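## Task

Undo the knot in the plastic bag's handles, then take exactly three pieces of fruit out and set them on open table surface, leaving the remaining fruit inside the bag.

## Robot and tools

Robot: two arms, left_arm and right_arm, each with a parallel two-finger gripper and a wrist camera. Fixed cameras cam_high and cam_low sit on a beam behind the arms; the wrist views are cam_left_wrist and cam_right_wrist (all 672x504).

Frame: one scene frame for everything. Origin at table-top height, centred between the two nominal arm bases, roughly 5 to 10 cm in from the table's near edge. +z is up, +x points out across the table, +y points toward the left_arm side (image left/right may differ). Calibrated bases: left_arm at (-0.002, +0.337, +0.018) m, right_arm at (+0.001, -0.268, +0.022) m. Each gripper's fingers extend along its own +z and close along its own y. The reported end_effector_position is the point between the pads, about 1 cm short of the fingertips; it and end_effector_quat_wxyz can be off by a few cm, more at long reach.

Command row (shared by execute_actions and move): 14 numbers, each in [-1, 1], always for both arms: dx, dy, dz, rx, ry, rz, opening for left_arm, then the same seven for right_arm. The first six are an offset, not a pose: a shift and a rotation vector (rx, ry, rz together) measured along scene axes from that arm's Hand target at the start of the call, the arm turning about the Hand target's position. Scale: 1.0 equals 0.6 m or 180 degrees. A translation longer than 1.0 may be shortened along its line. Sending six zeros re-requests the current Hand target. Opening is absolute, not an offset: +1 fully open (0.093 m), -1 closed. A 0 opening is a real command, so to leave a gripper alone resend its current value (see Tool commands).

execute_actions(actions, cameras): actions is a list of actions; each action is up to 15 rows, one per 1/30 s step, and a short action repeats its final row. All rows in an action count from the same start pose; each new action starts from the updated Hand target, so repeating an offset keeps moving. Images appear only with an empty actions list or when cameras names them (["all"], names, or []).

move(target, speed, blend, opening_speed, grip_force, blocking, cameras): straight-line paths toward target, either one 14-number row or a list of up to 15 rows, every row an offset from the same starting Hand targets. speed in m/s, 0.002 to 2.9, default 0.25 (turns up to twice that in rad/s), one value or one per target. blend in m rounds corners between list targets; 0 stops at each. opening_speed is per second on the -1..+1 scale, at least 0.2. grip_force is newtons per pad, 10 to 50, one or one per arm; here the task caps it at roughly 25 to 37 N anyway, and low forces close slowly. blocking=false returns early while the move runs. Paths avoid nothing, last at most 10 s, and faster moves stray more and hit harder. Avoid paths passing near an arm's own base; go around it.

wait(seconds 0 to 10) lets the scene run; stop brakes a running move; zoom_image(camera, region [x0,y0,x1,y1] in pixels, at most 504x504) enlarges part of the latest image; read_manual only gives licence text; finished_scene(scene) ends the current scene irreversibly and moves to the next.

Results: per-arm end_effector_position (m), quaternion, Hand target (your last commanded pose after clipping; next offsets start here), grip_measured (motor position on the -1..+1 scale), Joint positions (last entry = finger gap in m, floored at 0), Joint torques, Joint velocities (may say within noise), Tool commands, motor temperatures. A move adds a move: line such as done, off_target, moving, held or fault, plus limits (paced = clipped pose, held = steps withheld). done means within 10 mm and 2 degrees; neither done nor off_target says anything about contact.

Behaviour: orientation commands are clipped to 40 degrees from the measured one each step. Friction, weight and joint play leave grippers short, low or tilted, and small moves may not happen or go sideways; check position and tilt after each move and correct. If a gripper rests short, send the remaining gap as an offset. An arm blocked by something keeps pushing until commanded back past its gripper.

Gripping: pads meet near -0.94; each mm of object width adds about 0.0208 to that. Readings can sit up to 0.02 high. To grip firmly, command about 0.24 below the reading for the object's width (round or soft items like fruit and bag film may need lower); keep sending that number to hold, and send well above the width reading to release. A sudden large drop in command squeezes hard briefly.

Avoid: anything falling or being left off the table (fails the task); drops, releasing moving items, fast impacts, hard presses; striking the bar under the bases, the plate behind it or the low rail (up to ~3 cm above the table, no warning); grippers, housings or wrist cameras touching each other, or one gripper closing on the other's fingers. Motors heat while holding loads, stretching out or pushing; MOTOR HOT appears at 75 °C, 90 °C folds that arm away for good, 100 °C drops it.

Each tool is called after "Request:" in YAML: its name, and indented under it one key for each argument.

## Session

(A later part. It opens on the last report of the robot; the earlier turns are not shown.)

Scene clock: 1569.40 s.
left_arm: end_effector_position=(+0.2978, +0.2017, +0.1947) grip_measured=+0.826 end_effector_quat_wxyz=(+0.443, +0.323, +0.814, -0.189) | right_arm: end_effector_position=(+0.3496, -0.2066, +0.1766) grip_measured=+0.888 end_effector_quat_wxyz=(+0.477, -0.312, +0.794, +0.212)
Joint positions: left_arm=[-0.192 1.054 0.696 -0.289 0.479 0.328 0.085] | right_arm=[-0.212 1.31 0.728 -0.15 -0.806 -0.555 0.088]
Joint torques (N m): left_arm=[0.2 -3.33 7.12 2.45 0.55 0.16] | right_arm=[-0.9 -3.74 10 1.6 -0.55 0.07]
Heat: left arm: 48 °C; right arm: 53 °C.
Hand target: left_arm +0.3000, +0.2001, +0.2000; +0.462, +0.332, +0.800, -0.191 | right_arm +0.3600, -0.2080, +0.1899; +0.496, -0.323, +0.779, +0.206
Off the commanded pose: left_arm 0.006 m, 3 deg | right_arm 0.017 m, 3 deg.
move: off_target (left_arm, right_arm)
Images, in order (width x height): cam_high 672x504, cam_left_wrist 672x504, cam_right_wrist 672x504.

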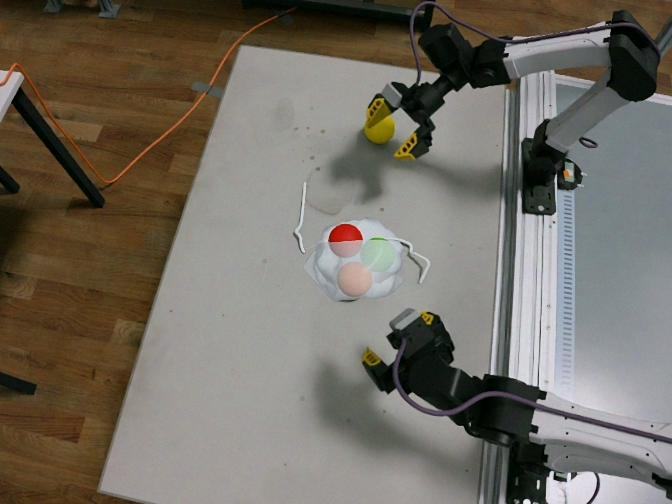

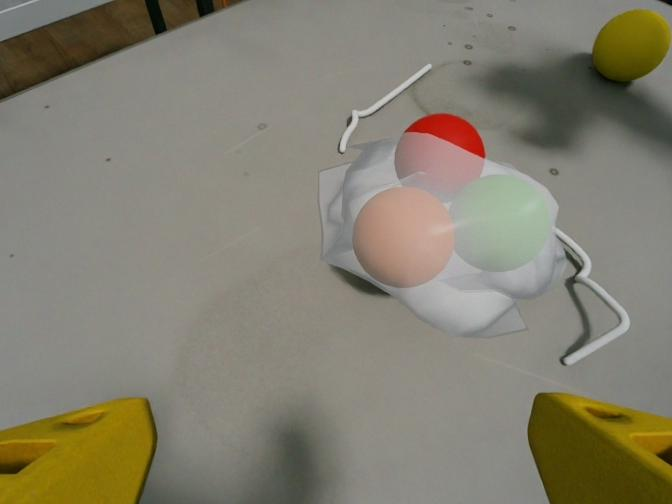

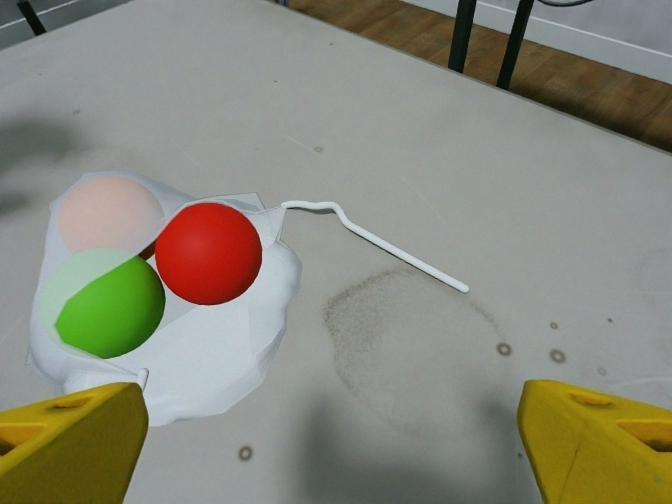

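Request:
move:
  target: [0, 0, 0, 0, 0, 0, 0.828, 0.0945, 0.2318, -0.135, -0.1965, 0.0522, 0.3223, 0.89]
  speed: 0.25
  cameras: ["cam_left_wrist", "cam_right_wrist"]

Scene clock: 1596.03 s.
left_arm: end_effector_position=(+0.2977, +0.2016, +0.1948) grip_measured=+0.826 end_effector_quat_wxyz=(+0.443, +0.323, +0.814, -0.190) | right_arm: end_effector_position=(+0.4157, -0.0715, +0.1143) grip_measured=+0.888 end_effector_quat_wxyz=(-0.168, +0.760, -0.593, -0.206)
Joint positions: left_arm=[-0.192 1.054 0.696 -0.289 0.479 0.328 0.085] | right_arm=[0.221 2.286 2.043 -1.303 -0.516 -1.547 0.088]
Joint torques (N m): left_arm=[0.29 -3.14 7.01 2.45 0.51 0.18] | right_arm=[0.57 -10.1 8.66 0.1 -0.32 0]
Motor temperatures (°C): left_arm=[22 37 45 51 22 24 22] | right_arm=[24 50 41 31 25 26 24]
Heat: left arm: 51 °C; right arm: 50 °C.
Hand target: left_arm +0.3000, +0.2001, +0.2000; +0.462, +0.332, +0.800, -0.191 | right_arm +0.4166, -0.0688, +0.1090; -0.158, +0.767, -0.588, -0.205
Off the commanded pose: left_arm 0.006 m, 3 deg | right_arm 0.006 m, 1 deg.
move: off_target (left_arm)
Images, in order (width x height): cam_left_wrist 672x504, cam_right_wrist 672x504.

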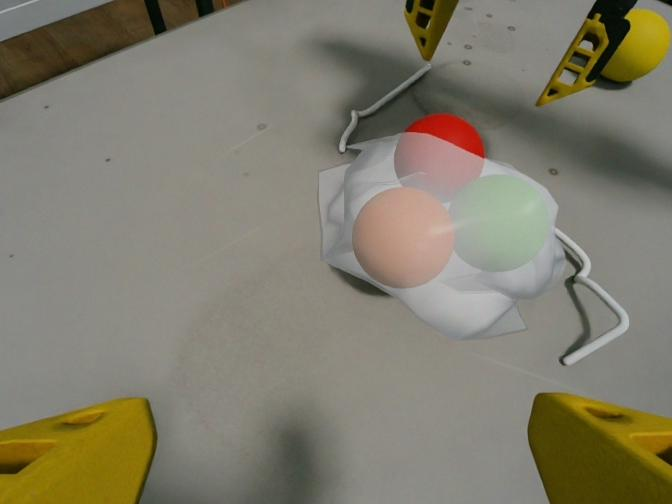

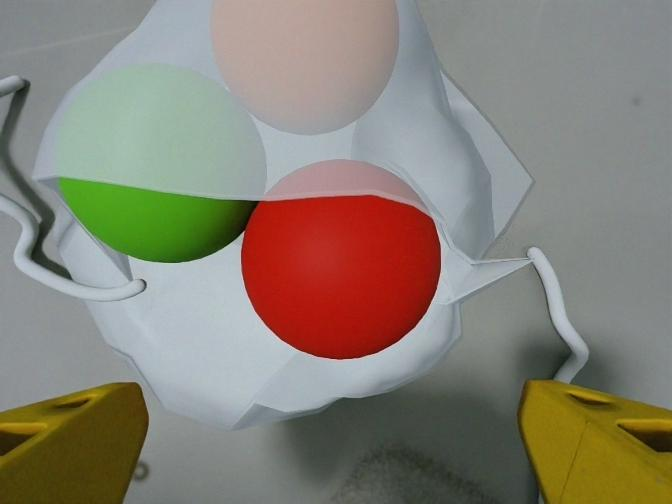

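Request:
move:
  target: [0, 0, 0, 0, 0, 0, 0.828, -0.0068, 0.0313, -0.07, 0, 0, 0, 0.89]
  speed: 0.1
  cameras: ["cam_left_wrist", "cam_right_wrist"]

Scene clock: 1610.47 s.
left_arm: end_effector_position=(+0.2977, +0.2016, +0.1948) grip_measured=+0.826 end_effector_quat_wxyz=(+0.443, +0.323, +0.814, -0.190) | right_arm: end_effector_position=(+0.4140, -0.0522, +0.0800) grip_measured=+0.888 end_effector_quat_wxyz=(-0.170, +0.766, -0.585, -0.206)
Joint positions: left_arm=[-0.192 1.054 0.696 -0.289 0.479 0.328 0.085] | right_arm=[0.261 2.309 1.944 -1.16 -0.516 -1.522 0.088]
Joint torques (N m): left_arm=[0.23 -3.36 7.09 2.45 0.54 0.17] | right_arm=[0.53 -10.59 5.35 0.39 -0.3 0.2]
Heat: left arm: 52 °C; right arm: 54 °C.
Hand target: left_arm +0.3000, +0.2001, +0.2000; +0.462, +0.332, +0.800, -0.191 | right_arm +0.4126, -0.0501, +0.0670; -0.158, +0.767, -0.588, -0.205
Off the commanded pose: left_arm 0.006 m, 3 deg | right_arm 0.013 m, 1 deg.
move: off_target (left_arm, right_arm)
Images, in order (width x height): cam_left_wrist 672x504, cam_right_wrist 672x504.

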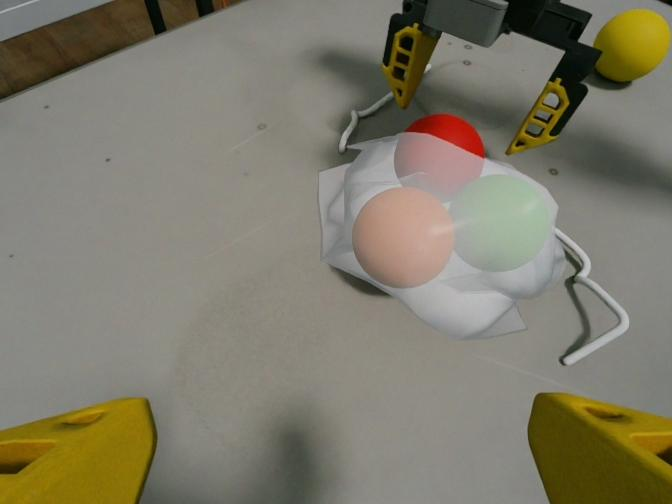

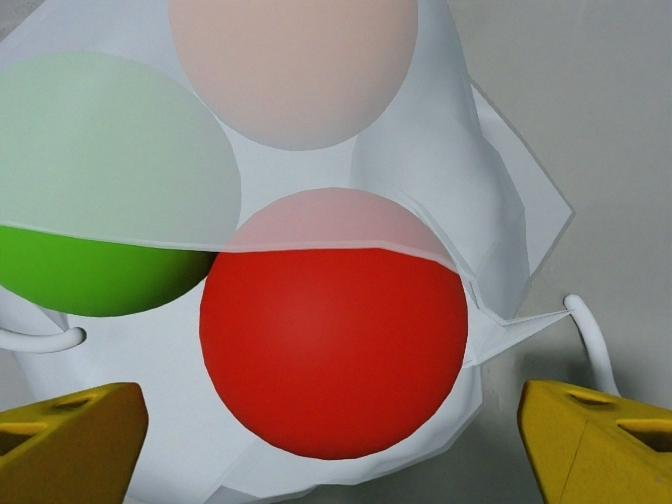

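Request:
move:
  target: [0, 0, 0, 0, 0, 0, 0.828, -0.0075, 0.022, -0.065, 0, 0, 0, 0.755]
  speed: 0.06
  cameras: ["cam_left_wrist", "cam_right_wrist"]

Scene clock: 1620.47 s.
left_arm: end_effector_position=(+0.2977, +0.2016, +0.1948) grip_measured=+0.826 end_effector_quat_wxyz=(+0.443, +0.323, +0.814, -0.190) | right_arm: end_effector_position=(+0.4115, -0.0397, +0.0424) grip_measured=+0.758 end_effector_quat_wxyz=(-0.171, +0.766, -0.585, -0.205)
Joint positions: left_arm=[-0.192 1.054 0.696 -0.289 0.479 0.328 0.085] | right_arm=[0.288 2.34 1.844 -1.01 -0.515 -1.489 0.082]
Joint torques (N m): left_arm=[0.31 -3.3 7.06 2.46 0.52 0.21] | right_arm=[0.69 -10.54 5.08 0.48 -0.31 0.23]
Motor temperatures (°C): left_arm=[22 34 45 53 22 24 22] | right_arm=[24 55 41 28 25 26 24]
Heat: left arm: 53 °C; right arm: 55 °C.
Hand target: left_arm +0.3000, +0.2001, +0.2000; +0.462, +0.332, +0.800, -0.191 | right_arm +0.4081, -0.0369, +0.0280; -0.158, +0.767, -0.588, -0.205
Off the commanded pose: left_arm 0.006 m, 3 deg | right_arm 0.015 m, 2 deg.
move: off_target (left_arm, right_arm)
Images, in order (width x height): cam_left_wrist 672x504, cam_right_wrist 672x504.

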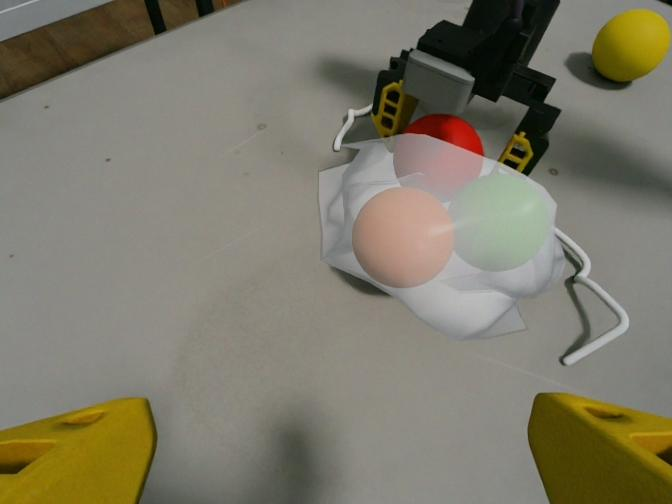

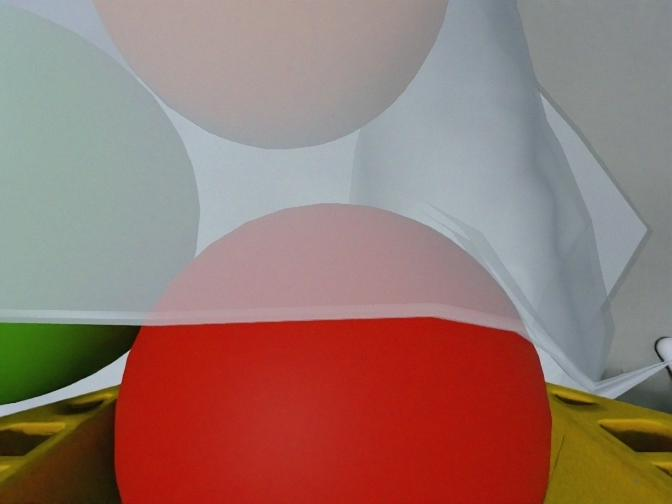

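Request:
move:
  target: [0, 0, 0, 0, 0, 0, 0.828, 0, 0, 0, 0, 0, 0, 0.2]
  speed: 0.05
  opening_speed: 0.8
  grip_force: [50, 25]
  cameras: ["cam_right_wrist"]

Scene clock: 1625.80 s.
left_arm: end_effector_position=(+0.2977, +0.2016, +0.1948) grip_measured=+0.826 end_effector_quat_wxyz=(+0.443, +0.323, +0.814, -0.190) | right_arm: end_effector_position=(+0.4117, -0.0396, +0.0424) grip_measured=+0.334 end_effector_quat_wxyz=(-0.171, +0.766, -0.585, -0.205)
Joint positions: left_arm=[-0.192 1.054 0.696 -0.289 0.479 0.328 0.085] | right_arm=[0.288 2.34 1.844 -1.01 -0.515 -1.489 0.061]
Joint torques (N m): left_arm=[0.27 -3.28 7.04 2.45 0.53 0.18] | right_arm=[0.72 -10.5 5.22 0.45 -0.26 0.21]
Motor temperatures (°C): left_arm=[22 34 44 53 22 24 22] | right_arm=[24 56 40 28 25 26 24]
Heat: left arm: 53 °C; right arm: 56 °C.
Hand target: left_arm +0.3000, +0.2001, +0.2000; +0.462, +0.332, +0.800, -0.191 | right_arm +0.4081, -0.0369, +0.0280; -0.158, +0.767, -0.588, -0.205
Off the commanded pose: left_arm 0.006 m, 3 deg | right_arm 0.015 m, 2 deg.
grip_force (N): 50, 25
move: off_target (left_arm, right_arm)
Images, in order (width x height): cam_right_wrist 672x504.

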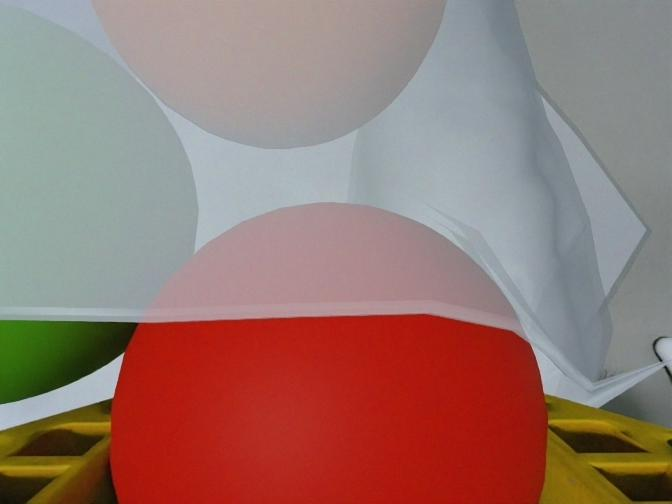

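Request:
move:
  target:
    - [0, 0, 0, 0, 0, 0, 0.828, 0.0117, -0.08, 0.0783, 0, 0, 0, 0.2]
    - [0, 0, 0, 0, 0, 0, 0.828, 0.02, -0.155, 0.22, 0, 0, 0, 0.2]
  speed: 0.08
  blend: [0.02, 0]
  cameras: ["cam_right_wrist", "cam_left_wrist"]

Scene clock: 1632.47 s.
left_arm: end_effector_position=(+0.2977, +0.2016, +0.1948) grip_measured=+0.826 end_effector_quat_wxyz=(+0.443, +0.323, +0.814, -0.190) | right_arm: end_effector_position=(+0.4181, -0.1265, +0.1366) grip_measured=+0.310 end_effector_quat_wxyz=(-0.147, +0.758, -0.596, -0.223)
Joint positions: left_arm=[-0.192 1.054 0.696 -0.289 0.479 0.328 0.085] | right_arm=[0.101 2.34 2.227 -1.557 -0.51 -1.69 0.06]
Joint torques (N m): left_arm=[0.28 -3.32 7.09 2.44 0.52 0.18] | right_arm=[-0.62 -15.86 7.98 -0.13 -0.35 0.04]
Motor temperatures (°C): left_arm=[22 33 44 53 22 24 22] | right_arm=[24 59 40 28 25 26 24]
Heat: left arm: 53 °C; right arm: 59 °C.
Hand target: left_arm +0.3000, +0.2001, +0.2000; +0.462, +0.332, +0.800, -0.191 | right_arm +0.4201, -0.1299, +0.1600; -0.158, +0.767, -0.588, -0.205
Off the commanded pose: left_arm 0.006 m, 3 deg | right_arm 0.024 m, 3 deg.
joint sent to its limit (right arm) — joint 4 (wrist pitch), lower limit. The joint targets still meet the commanded pose.
grip_force (N): 50, 25
move: off_target (left_arm, right_arm)
Images, in order (width x height): cam_left_wrist 672x504, cam_right_wrist 672x504.

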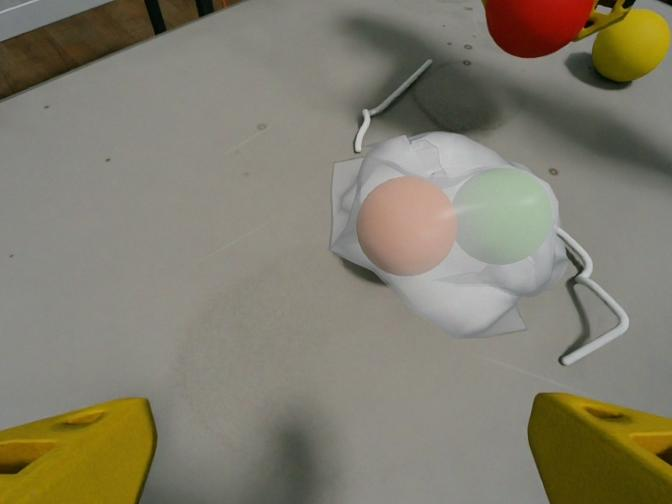

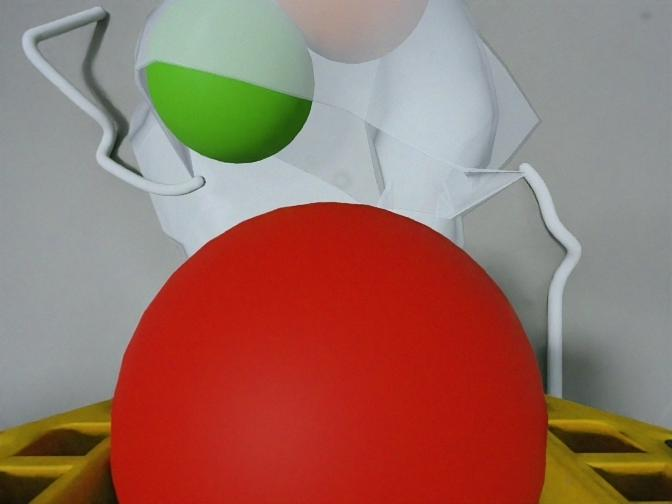

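Request:
move:
  target:
    - [0, 0, 0, 0, 0, 0, 0.828, -0.04, -0.08, 0.05, -0.02, 0.0106, -0.1174, 0.2]
    - [0, 0, 0, 0, 0, 0, 0.828, -0.2335, -0.4835, 0.01, -0.0808, 0.0426, -0.4695, 0.2]
  speed: 0.22
  blend: [0.03, 0]
  cameras: ["cam_right_wrist", "cam_left_wrist"]

Scene clock: 1649.63 s.
left_arm: end_effector_position=(+0.2977, +0.2016, +0.1948) grip_measured=+0.826 end_effector_quat_wxyz=(+0.443, +0.323, +0.814, -0.190) | right_arm: end_effector_position=(+0.2816, -0.4169, +0.1588) grip_measured=+0.310 end_effector_quat_wxyz=(+0.118, -0.178, +0.976, +0.041)
Joint positions: left_arm=[-0.192 1.054 0.696 -0.289 0.479 0.328 0.085] | right_arm=[-0.639 1.608 1.374 -1.207 -0.211 -0.945 0.06]
Joint torques (N m): left_arm=[0.23 -3.29 7.08 2.42 0.52 0.19] | right_arm=[-0.81 -9.74 5.44 0.66 -0.11 0.2]
Motor temperatures (°C): left_arm=[22 32 44 54 22 24 22] | right_arm=[24 66 40 27 25 26 24]
Heat: left arm: 54 °C; right arm: 66 °C.
Hand target: left_arm +0.3000, +0.2001, +0.2000; +0.462, +0.332, +0.800, -0.191 | right_arm +0.2801, -0.4200, +0.1660; +0.129, -0.172, +0.976, +0.023
Off the commanded pose: left_arm 0.006 m, 3 deg | right_arm 0.008 m, 3 deg.
grip_force (N): 50, 25
move: off_target (left_arm, right_arm)
Images, in order (width x height): cam_left_wrist 672x504, cam_right_wrist 672x504.

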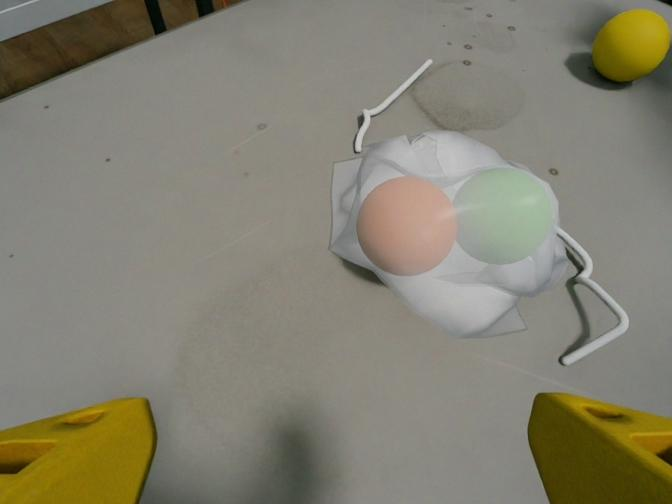

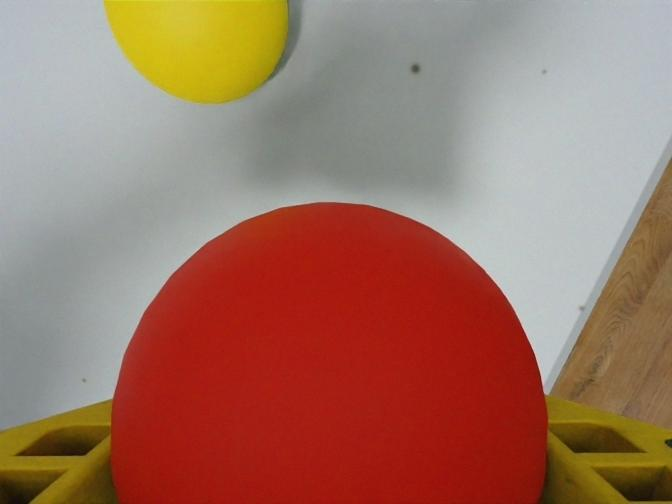

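Request:
move:
  target: [0, 0, 0, 0, 0, 0, 0.828, 0, 0, -0.145, 0, 0, 0, 0.2]
  speed: 0.1
  cameras: []

Scene clock: 1656.37 s.
left_arm: end_effector_position=(+0.2977, +0.2016, +0.1948) grip_measured=+0.826 end_effector_quat_wxyz=(+0.443, +0.323, +0.814, -0.190) | right_arm: end_effector_position=(+0.2816, -0.4159, +0.0855) grip_measured=+0.310 end_effector_quat_wxyz=(+0.133, -0.180, +0.974, +0.025)
Joint positions: left_arm=[-0.192 1.054 0.696 -0.289 0.479 0.328 0.085] | right_arm=[-0.639 1.612 1.077 -0.861 -0.211 -0.944 0.06]
Joint torques (N m): left_arm=[0.21 -3.21 7.09 2.44 0.53 0.18] | right_arm=[-1.16 -5.72 5.33 0.73 -0.11 0.22]
Motor temperatures (°C): left_arm=[22 32 44 54 22 24 22] | right_arm=[24 64 40 27 25 26 25]
Heat: left arm: 54 °C; right arm: 64 °C.
Hand target: left_arm +0.3000, +0.2001, +0.2000; +0.462, +0.332, +0.800, -0.191 | right_arm +0.2801, -0.4199, +0.0790; +0.129, -0.172, +0.976, +0.023
Off the commanded pose: left_arm 0.006 m, 3 deg | right_arm 0.008 m, 1 deg.
grip_force (N): 50, 25
move: off_target (left_arm)
No camera images: "cameras" was empty.

Request:
move:
  target: [0, 0, 0, 0, 0, 0, 0.828, 0, 0, -0.062, 0, 0, 0, 0.2]
  speed: 0.06
  cameras: []

Request:
move:
  target: [0, 0, 0, 0, 0, 0, 0.828, 0, 0, -0.006, 0, 0, 0, 0.2]
  speed: 0.03
  cameras: ["cam_right_wrist"]

Scene clock: 1662.23 s.
left_arm: end_effector_position=(+0.2977, +0.2016, +0.1948) grip_measured=+0.826 end_effector_quat_wxyz=(+0.443, +0.323, +0.814, -0.190) | right_arm: end_effector_position=(+0.2826, -0.4160, +0.0483) grip_measured=+0.310 end_effector_quat_wxyz=(+0.133, -0.180, +0.974, +0.025)
Joint positions: left_arm=[-0.192 1.054 0.696 -0.289 0.479 0.328 0.085] | right_arm=[-0.639 1.671 0.983 -0.707 -0.211 -0.944 0.06]
Joint torques (N m): left_arm=[0.23 -3.28 7.1 2.44 0.52 0.18] | right_arm=[-1.42 -5.91 5.05 0.78 -0.11 0.16]
Motor temperatures (°C): left_arm=[22 32 44 54 22 24 22] | right_arm=[24 61 39 27 25 26 25]
Heat: left arm: 54 °C; right arm: 61 °C.
Hand target: left_arm +0.3000, +0.2001, +0.2000; +0.462, +0.332, +0.800, -0.191 | right_arm +0.2801, -0.4200, +0.0418; +0.129, -0.172, +0.976, +0.023
Off the commanded pose: left_arm 0.006 m, 3 deg | right_arm 0.008 m, 1 deg.
grip_force (N): 50, 25
move: off_target (left_arm)
No camera images: "cameras" was empty.

Scene clock: 1663.03 s.
left_arm: end_effector_position=(+0.2977, +0.2016, +0.1948) grip_measured=+0.826 end_effector_quat_wxyz=(+0.443, +0.323, +0.814, -0.190) | right_arm: end_effector_position=(+0.2832, -0.4165, +0.0469) grip_measured=+0.310 end_effector_quat_wxyz=(+0.136, -0.180, +0.974, +0.023)
Joint positions: left_arm=[-0.192 1.054 0.696 -0.289 0.479 0.328 0.085] | right_arm=[-0.639 1.671 0.975 -0.693 -0.211 -0.944 0.06]
Joint torques (N m): left_arm=[0.34 -3.29 7.12 2.44 0.5 0.18] | right_arm=[-1.22 -5.34 4.97 0.72 -0.11 0.2]
Motor temperatures (°C): left_arm=[22 32 44 54 22 24 22] | right_arm=[24 61 39 27 25 26 25]
Heat: left arm: 54 °C; right arm: 61 °C.
Hand target: left_arm +0.3000, +0.2001, +0.2000; +0.462, +0.332, +0.800, -0.191 | right_arm +0.2801, -0.4199, +0.0382; +0.129, -0.172, +0.976, +0.023
Off the commanded pose: left_arm 0.006 m, 3 deg | right_arm 0.010 m, 1 deg.
grip_force (N): 50, 25
move: off_target (left_arm)
Images, in order (width x height): cam_right_wrist 672x504.

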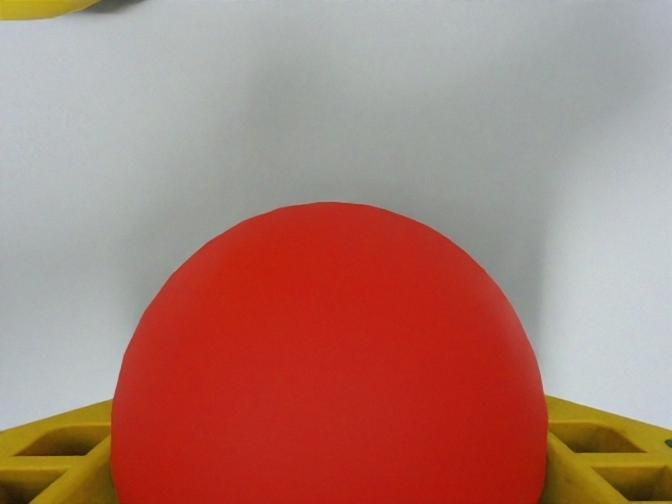

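Request:
move:
  target:
    - [0, 0, 0, 0, 0, 0, 0.828, 0, 0, -0.002, 0, 0, 0, 0.2]
    - [0, 0, 0, 0, 0, 0, 0.828, 0, 0, -0.002, 0, 0, 0, 0.95]
  speed: 0.03
  opening_speed: 0.6
  grip_force: [50, 50]
  cameras: ["cam_right_wrist"]

Scene clock: 1668.63 s.
left_arm: end_effector_position=(+0.2977, +0.2016, +0.1948) grip_measured=+0.826 end_effector_quat_wxyz=(+0.443, +0.323, +0.814, -0.190) | right_arm: end_effector_position=(+0.2844, -0.4172, +0.0451) grip_measured=+0.947 end_effector_quat_wxyz=(+0.136, -0.180, +0.974, +0.022)
Joint positions: left_arm=[-0.192 1.054 0.696 -0.289 0.479 0.328 0.085] | right_arm=[-0.639 1.678 0.975 -0.685 -0.211 -0.944 0.091]
Joint torques (N m): left_arm=[0.28 -3.3 7.01 2.45 0.5 0.18] | right_arm=[-1.31 -5.7 4.72 0.72 -0.11 0.17]
Motor temperatures (°C): left_arm=[22 32 44 55 22 24 22] | right_arm=[24 59 39 27 25 26 25]
Heat: left arm: 55 °C; right arm: 59 °C.
Hand target: left_arm +0.3000, +0.2001, +0.2000; +0.462, +0.332, +0.800, -0.191 | right_arm +0.2801, -0.4200, +0.0370; +0.129, -0.172, +0.976, +0.023
Off the commanded pose: left_arm 0.006 m, 3 deg | right_arm 0.010 m, 1 deg.
move: off_target (left_arm)
Images, in order (width x height): cam_right_wrist 672x504.

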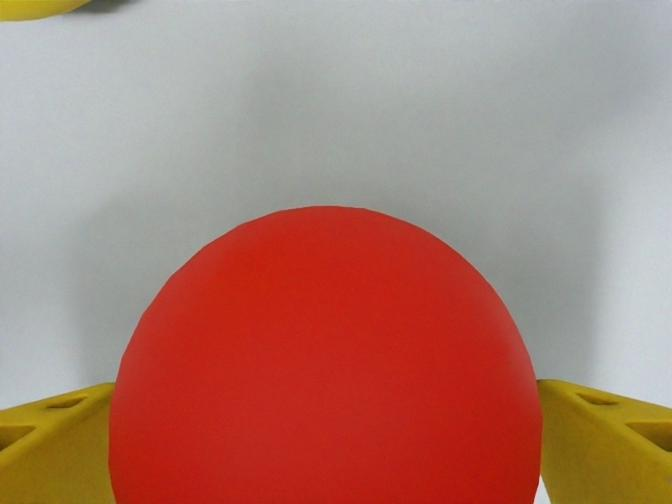

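Request:
move:
  target:
    - [0, 0, 0, 0, 0, 0, 0.828, 0, 0, 0.01, 0, 0, 0, 1]
    - [0, 0, 0, 0, 0, 0, 0.828, 0, 0, 0.08, 0, 0, 0, 1]
    - [0, 0, 0, 0, 0, 0, 0.828, 0, 0, 0.25, 0, 0, 0, 1]
  speed: [0.05, 0.06, 0.15]
  blend: [0, 0.01, 0]
  cameras: ["cam_right_wrist", "cam_high"]

Scene clock: 1677.50 s.
left_arm: end_effector_position=(+0.2977, +0.2016, +0.1948) grip_measured=+0.826 end_effector_quat_wxyz=(+0.443, +0.323, +0.814, -0.190) | right_arm: end_effector_position=(+0.2821, -0.4176, +0.1732) grip_measured=+1.000 end_effector_quat_wxyz=(+0.123, -0.177, +0.976, +0.036)
Joint positions: left_arm=[-0.192 1.054 0.696 -0.289 0.479 0.328 0.085] | right_arm=[-0.639 1.598 1.42 -1.247 -0.211 -0.941 0.093]
Joint torques (N m): left_arm=[0.35 -3.29 7.02 2.46 0.53 0.18] | right_arm=[-0.69 -8.54 8.72 0.32 -0.1 0.23]
Motor temperatures (°C): left_arm=[22 32 44 55 22 24 22] | right_arm=[24 57 39 27 25 26 24]
Heat: left arm: 55 °C; right arm: 57 °C.
Hand target: left_arm +0.3000, +0.2001, +0.2000; +0.462, +0.332, +0.800, -0.191 | right_arm +0.2801, -0.4199, +0.1869; +0.129, -0.172, +0.976, +0.023
Off the commanded pose: left_arm 0.006 m, 3 deg | right_arm 0.014 m, 2 deg.
move: off_target (left_arm, right_arm)
Images, in order (width x height): cam_high 672x504, cam_right_wrist 672x504.

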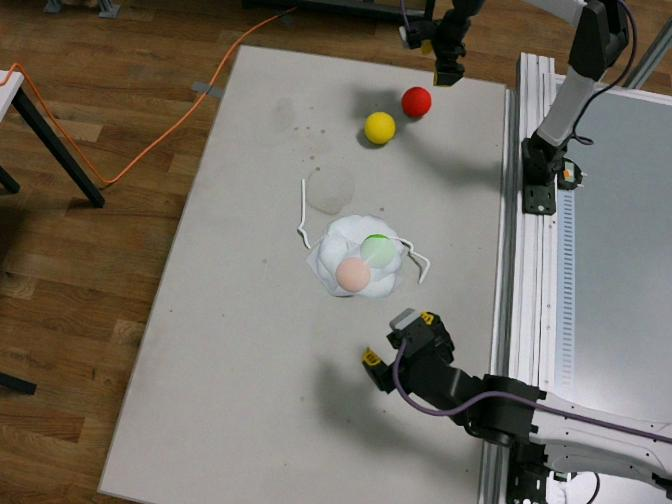

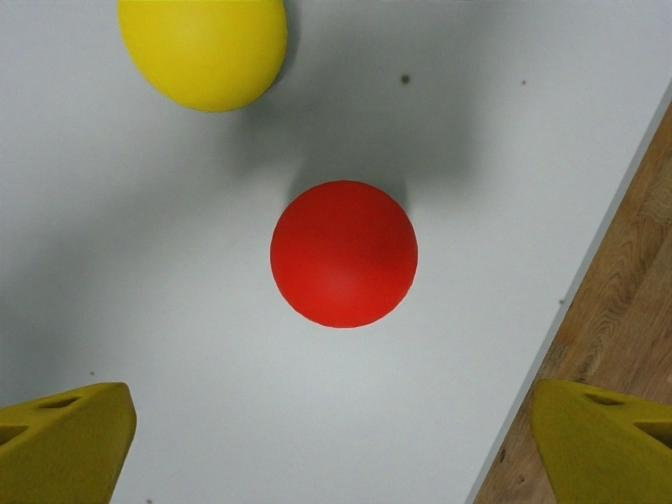

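Request:
move:
  target: [0, 0, 0, 0, 0, 0, 0.828, 0.0332, 0.3832, 0.0152, 0.1606, -0.2297, 0.1557, 0.755]
  speed: 0.25
  cameras: ["cam_right_wrist", "cam_left_wrist", "cam_high"]

Scene clock: 1688.90 s.
left_arm: end_effector_position=(+0.2977, +0.2016, +0.1948) grip_measured=+0.826 end_effector_quat_wxyz=(+0.443, +0.323, +0.814, -0.190) | right_arm: end_effector_position=(+0.3013, -0.1945, +0.1914) grip_measured=+0.758 end_effector_quat_wxyz=(+0.474, -0.350, +0.776, +0.226)
Joint positions: left_arm=[-0.192 1.054 0.696 -0.289 0.479 0.328 0.085] | right_arm=[-0.224 1.119 0.676 -0.349 -0.873 -0.662 0.082]
Joint torques (N m): left_arm=[0.27 -3.17 7.08 2.43 0.51 0.2] | right_arm=[0.7 -4.77 5.86 1.58 -0.56 0.21]
Motor temperatures (°C): left_arm=[22 31 44 55 22 24 22] | right_arm=[24 55 40 27 25 26 24]
Heat: left arm: 55 °C; right arm: 55 °C.
Hand target: left_arm +0.3000, +0.2001, +0.2000; +0.462, +0.332, +0.800, -0.191 | right_arm +0.3000, -0.1900, +0.1960; +0.487, -0.356, +0.765, +0.227
Off the commanded pose: left_arm 0.006 m, 3 deg | right_arm 0.007 m, 2 deg.
move: off_target (left_arm)
Images, in order (width x height): cam_high 672x504, cam_left_wrist 672x504, cam_right_wrist 672x504.

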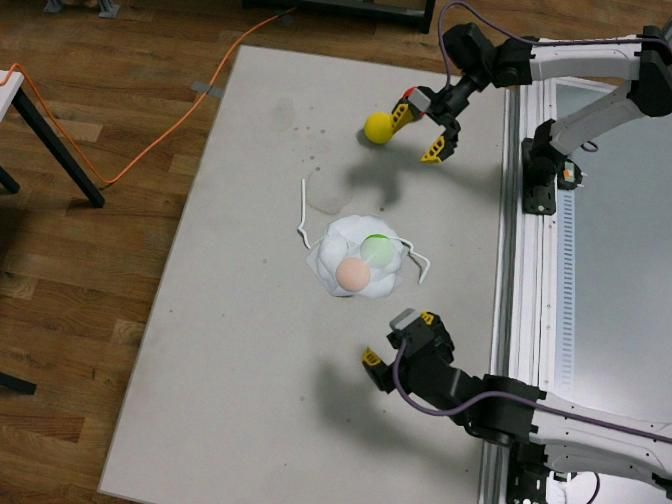

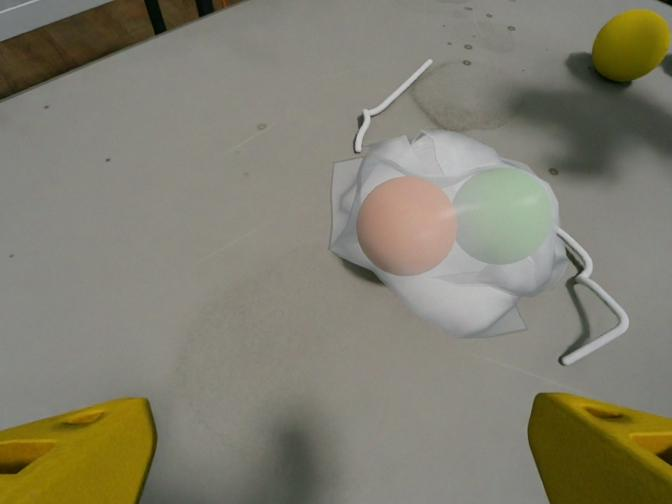

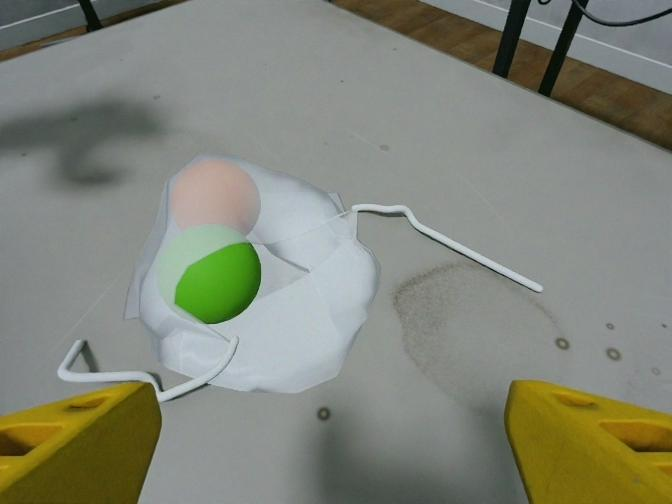

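Request:
zoom_image:
  camera: "cam_right_wrist"
  region: [110, 130, 410, 410]

Scaled by 1.680 from the camera's 672x504 image, which has a finer 960x720 frame.

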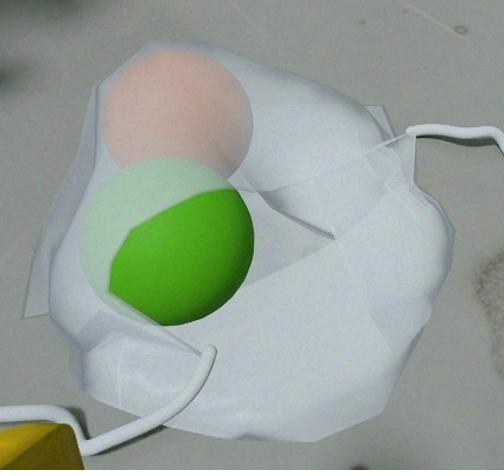

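Request:
move:
  target:
    - [-0.0833, -0.2668, -0.1, 0.1311, 0.1434, 0.0272, -1, 0, 0, 0, 0, 0, 0, 0.755]
    - [-0.0833, -0.2668, -0.25, 0.1311, 0.1434, 0.0272, -1, 0, 0, 0, 0, 0, 0, 0.755]
  speed: 0.2
  blend: [0.01, 0]
  cameras: ["cam_right_wrist", "cam_left_wrist"]

Scene clock: 1710.23 s.
left_arm: end_effector_position=(+0.2444, +0.0440, +0.0508) grip_measured=-0.987 end_effector_quat_wxyz=(+0.188, +0.342, +0.918, -0.072) | right_arm: end_effector_position=(+0.3014, -0.1946, +0.1915) grip_measured=+0.758 end_effector_quat_wxyz=(+0.475, -0.350, +0.776, +0.226)
Joint positions: left_arm=[-0.912 1.746 1.018 -0.444 -0.091 -0.179 0] | right_arm=[-0.224 1.119 0.676 -0.348 -0.873 -0.661 0.082]
Joint torques (N m): left_arm=[-0.35 -6.35 6.5 1.68 -0.25 -0.12] | right_arm=[0.7 -4.68 5.93 1.58 -0.59 0.23]
Motor temperatures (°C): left_arm=[22 31 44 55 22 24 22] | right_arm=[24 51 39 31 25 26 24]
Heat: left arm: 55 °C; right arm: 51 °C.
Hand target: left_arm +0.2501, +0.0400, +0.0500; +0.203, +0.333, +0.918, -0.074 | right_arm +0.3000, -0.1900, +0.1960; +0.487, -0.356, +0.765, +0.227
Off the commanded pose: left_arm 0.007 m, 2 deg | right_arm 0.007 m, 2 deg.
move: done
Images, in order (width x height): cam_left_wrist 672x504, cam_right_wrist 672x504.

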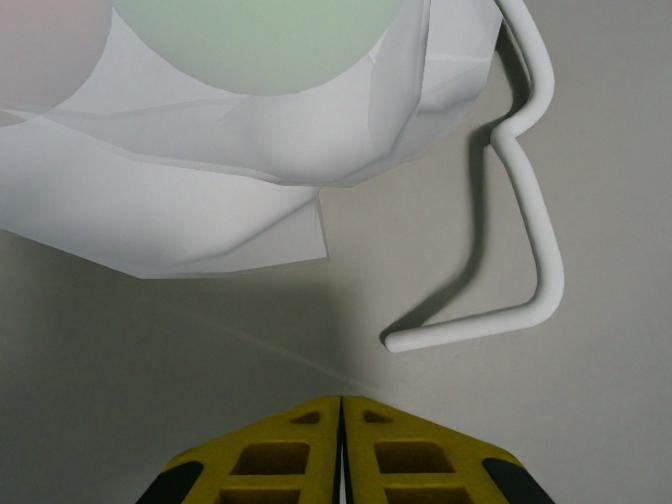

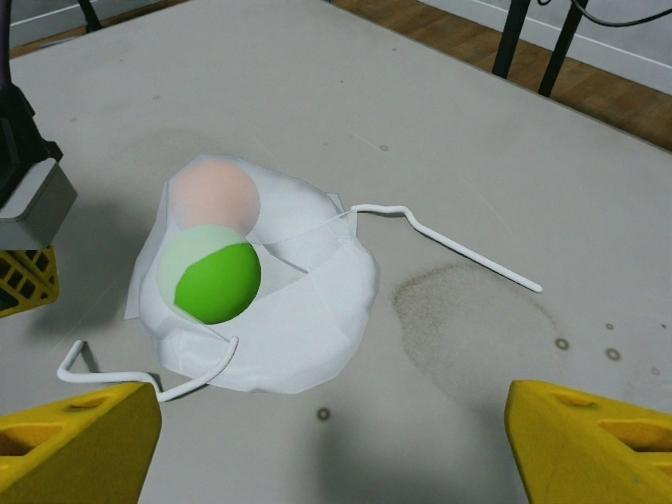

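Request:
move:
  target: [0.1083, -0.0625, 0, 0, 0, 0, -1, 0, 0, 0, 0, 0, 0, 0.755]
  speed: 0.07
  cameras: ["cam_right_wrist", "cam_left_wrist"]

Scene clock: 1716.23 s.
left_arm: end_effector_position=(+0.3155, +0.0034, +0.0513) grip_measured=-0.987 end_effector_quat_wxyz=(+0.216, +0.325, +0.917, -0.075) | right_arm: end_effector_position=(+0.3014, -0.1946, +0.1915) grip_measured=+0.758 end_effector_quat_wxyz=(+0.475, -0.350, +0.776, +0.226)
Joint positions: left_arm=[-0.843 1.979 1.307 -0.443 -0.091 -0.139 0] | right_arm=[-0.224 1.119 0.676 -0.348 -0.873 -0.661 0.082]
Joint torques (N m): left_arm=[0.03 -7.72 9.59 1.02 0.1 0.15] | right_arm=[0.66 -4.78 5.83 1.54 -0.54 0.26]
Heat: left arm: 53 °C; right arm: 51 °C.
Hand target: left_arm +0.3151, +0.0025, +0.0500; +0.204, +0.333, +0.918, -0.074 | right_arm +0.3000, -0.1900, +0.1960; +0.487, -0.356, +0.765, +0.227
Off the commanded pose: left_arm 0.002 m, 2 deg | right_arm 0.007 m, 2 deg.
move: done
Images, in order (width x height): cam_left_wrist 672x504, cam_right_wrist 672x504.

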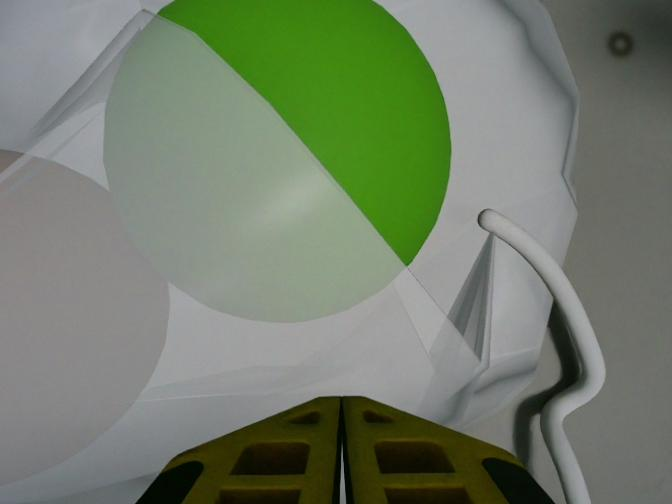

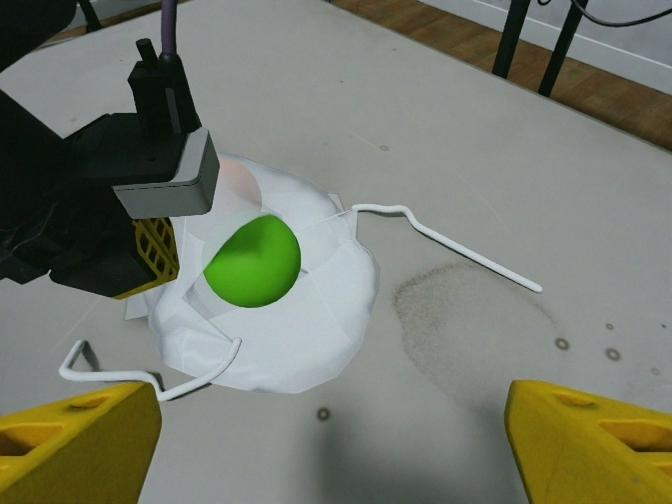

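Request:
move:
  target: [0.0433, -0.03, 0, 0, 0, 0, -1, 0, 0, 0, 0, 0, 0, 0.755]
  speed: 0.06
  cameras: ["cam_right_wrist", "cam_left_wrist"]

Scene clock: 1719.30 s.
left_arm: end_effector_position=(+0.3423, -0.0156, +0.0525) grip_measured=-0.987 end_effector_quat_wxyz=(+0.219, +0.325, +0.917, -0.075) | right_arm: end_effector_position=(+0.3014, -0.1946, +0.1915) grip_measured=+0.758 end_effector_quat_wxyz=(+0.475, -0.350, +0.776, +0.226)
Joint positions: left_arm=[-0.826 2.085 1.469 -0.491 -0.085 -0.123 0] | right_arm=[-0.224 1.119 0.676 -0.348 -0.873 -0.661 0.082]
Joint torques (N m): left_arm=[0.05 -8.46 9.91 1 0.15 0.15] | right_arm=[0.75 -4.63 5.86 1.54 -0.6 0.2]
Heat: left arm: 52 °C; right arm: 50 °C.
Hand target: left_arm +0.3410, -0.0155, +0.0500; +0.203, +0.333, +0.918, -0.074 | right_arm +0.3000, -0.1900, +0.1960; +0.487, -0.356, +0.765, +0.227
Off the commanded pose: left_arm 0.003 m, 2 deg | right_arm 0.007 m, 2 deg.
move: done
Images, in order (width x height): cam_left_wrist 672x504, cam_right_wrist 672x504.

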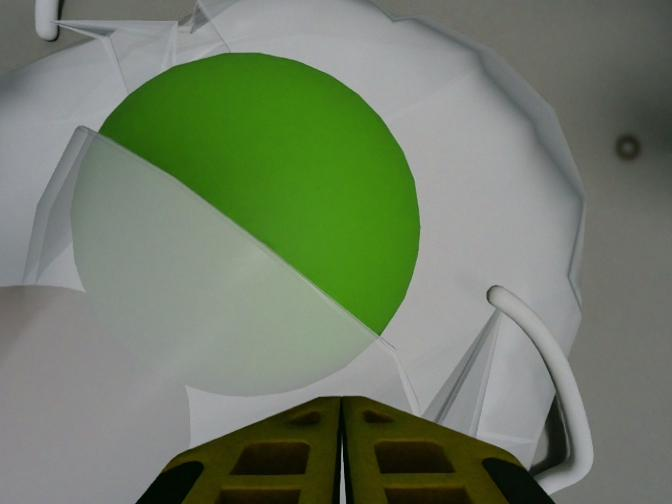

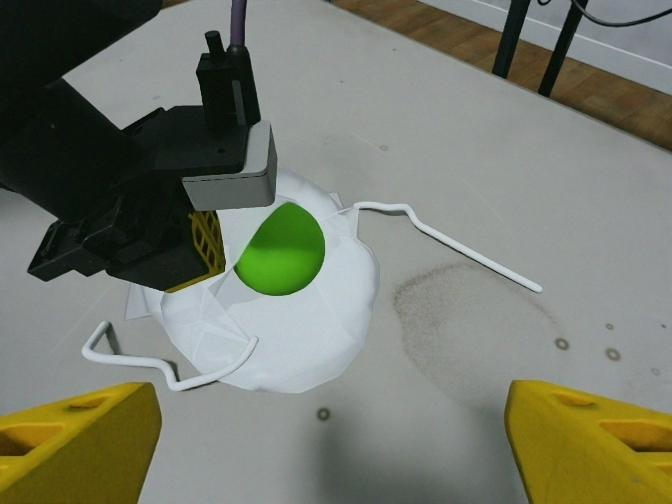

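Request:
move:
  target:
    - [-0.05, 0.04, 0.02, 0, 0, 0, -1, 0, 0, 0, 0, 0, 0, 0.755]
    - [-0.09, 0.18, 0.2, 0, 0, 0, -1, 0, 0, 0, 0, 0, 0, 0.755]
  speed: 0.15
  blend: [0.02, 0]
  cameras: ["cam_right_wrist", "cam_left_wrist"]

Scene clock: 1724.70 s.
left_arm: end_effector_position=(+0.2921, +0.0896, +0.1627) grip_measured=-0.987 end_effector_quat_wxyz=(+0.210, +0.327, +0.919, -0.070) | right_arm: end_effector_position=(+0.3014, -0.1946, +0.1915) grip_measured=+0.758 end_effector_quat_wxyz=(+0.475, -0.350, +0.776, +0.226)
Joint positions: left_arm=[-0.723 1.598 1.304 -0.828 -0.041 -0.029 0] | right_arm=[-0.224 1.119 0.676 -0.348 -0.873 -0.661 0.082]
Joint torques (N m): left_arm=[0.12 -7.54 9.13 0.93 0.18 0.16] | right_arm=[0.7 -4.82 5.78 1.58 -0.55 0.22]
Motor temperatures (°C): left_arm=[22 34 45 50 22 24 22] | right_arm=[24 50 38 32 25 26 24]
Heat: left arm: 50 °C; right arm: 50 °C.
Hand target: left_arm +0.2869, +0.0925, +0.1700; +0.203, +0.334, +0.918, -0.074 | right_arm +0.3000, -0.1900, +0.1960; +0.487, -0.356, +0.765, +0.227
Off the commanded pose: left_arm 0.009 m, 1 deg | right_arm 0.007 m, 2 deg.
move: done
Images, in order (width x height): cam_left_wrist 672x504, cam_right_wrist 672x504.

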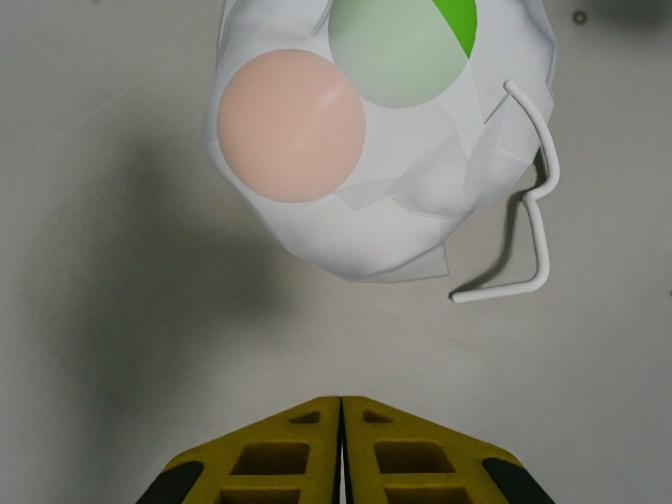

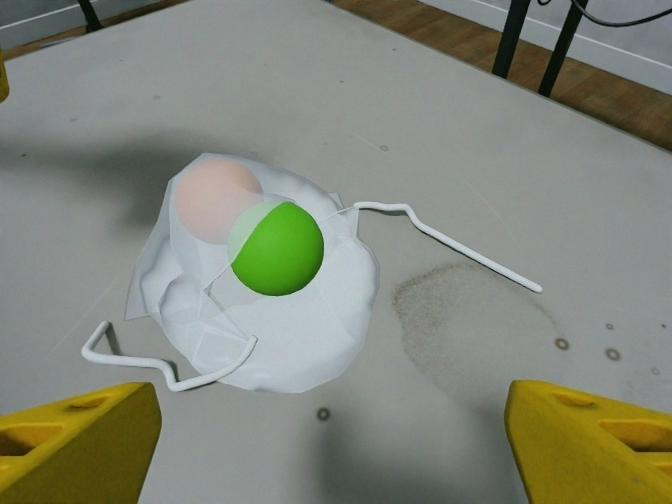

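Request:
move:
  target: [0.0218, 0.1792, 0.05, -0.1311, -0.1434, -0.0272, 0.5, 0.1695, 0.1802, -0.1428, -0.197, 0.0436, 0.2961, 0.8]
  speed: 0.25
  cameras: ["cam_right_wrist", "cam_left_wrist"]

Scene clock: 1740.40 s.
left_arm: end_effector_position=(+0.2973, +0.2017, +0.1934) grip_measured=+0.498 end_effector_quat_wxyz=(+0.440, +0.323, +0.816, -0.190) | right_arm: end_effector_position=(+0.4001, -0.0842, +0.1146) grip_measured=+0.797 end_effector_quat_wxyz=(-0.167, +0.760, -0.593, -0.207)
Joint positions: left_arm=[-0.193 1.056 0.696 -0.294 0.479 0.328 0.069] | right_arm=[0.202 2.206 1.913 -1.266 -0.516 -1.57 0.083]
Joint torques (N m): left_arm=[0.29 -3.47 7.08 2.5 0.53 0.2] | right_arm=[0.46 -9.55 8.76 0.09 -0.33 0.03]
Heat: left arm: 48 °C; right arm: 49 °C.
Hand target: left_arm +0.3000, +0.2000, +0.2000; +0.462, +0.332, +0.800, -0.191 | right_arm +0.4017, -0.0819, +0.1103; -0.157, +0.767, -0.588, -0.205
Off the commanded pose: left_arm 0.007 m, 3 deg | right_arm 0.005 m, 1 deg.
move: off_target (left_arm)
Images, in order (width x height): cam_left_wrist 672x504, cam_right_wrist 672x504.

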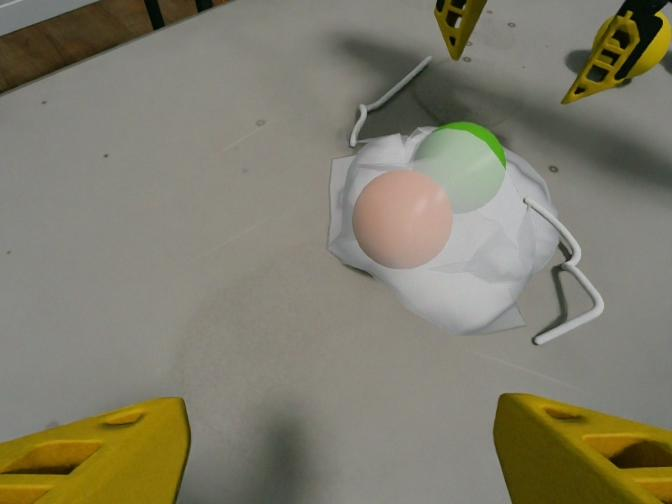

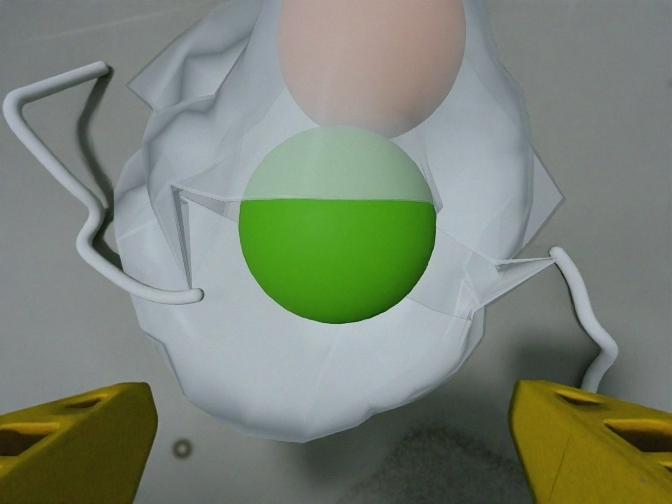

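Request:
move:
  target: [0, 0, 0, 0, 0, 0, 0.5, -0.0087, 0.0403, -0.0735, 0, 0, 0, 0.77]
  speed: 0.1
  cameras: ["cam_right_wrist"]

Scene clock: 1749.00 s.
left_arm: end_effector_position=(+0.2973, +0.2016, +0.1935) grip_measured=+0.498 end_effector_quat_wxyz=(+0.440, +0.323, +0.816, -0.190) | right_arm: end_effector_position=(+0.3980, -0.0597, +0.0783) grip_measured=+0.773 end_effector_quat_wxyz=(-0.168, +0.766, -0.585, -0.206)
Joint positions: left_arm=[-0.193 1.056 0.696 -0.293 0.479 0.328 0.069] | right_arm=[0.256 2.236 1.816 -1.109 -0.515 -1.528 0.082]
Joint torques (N m): left_arm=[0.24 -3.48 7.06 2.49 0.51 0.19] | right_arm=[0.43 -10.28 5.3 0.39 -0.29 0.22]
Heat: left arm: 49 °C; right arm: 51 °C.
Hand target: left_arm +0.3000, +0.2000, +0.2000; +0.462, +0.332, +0.800, -0.191 | right_arm +0.3965, -0.0578, +0.0661; -0.157, +0.767, -0.588, -0.205
Off the commanded pose: left_arm 0.007 m, 3 deg | right_arm 0.012 m, 1 deg.
move: off_target (left_arm, right_arm)
Images, in order (width x height): cam_right_wrist 672x504.

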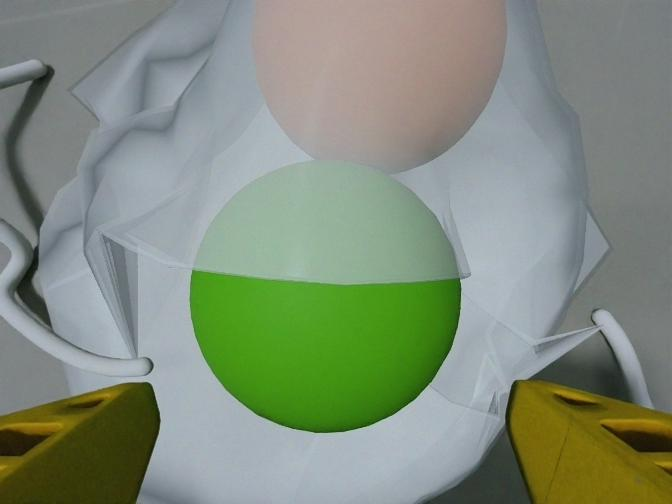

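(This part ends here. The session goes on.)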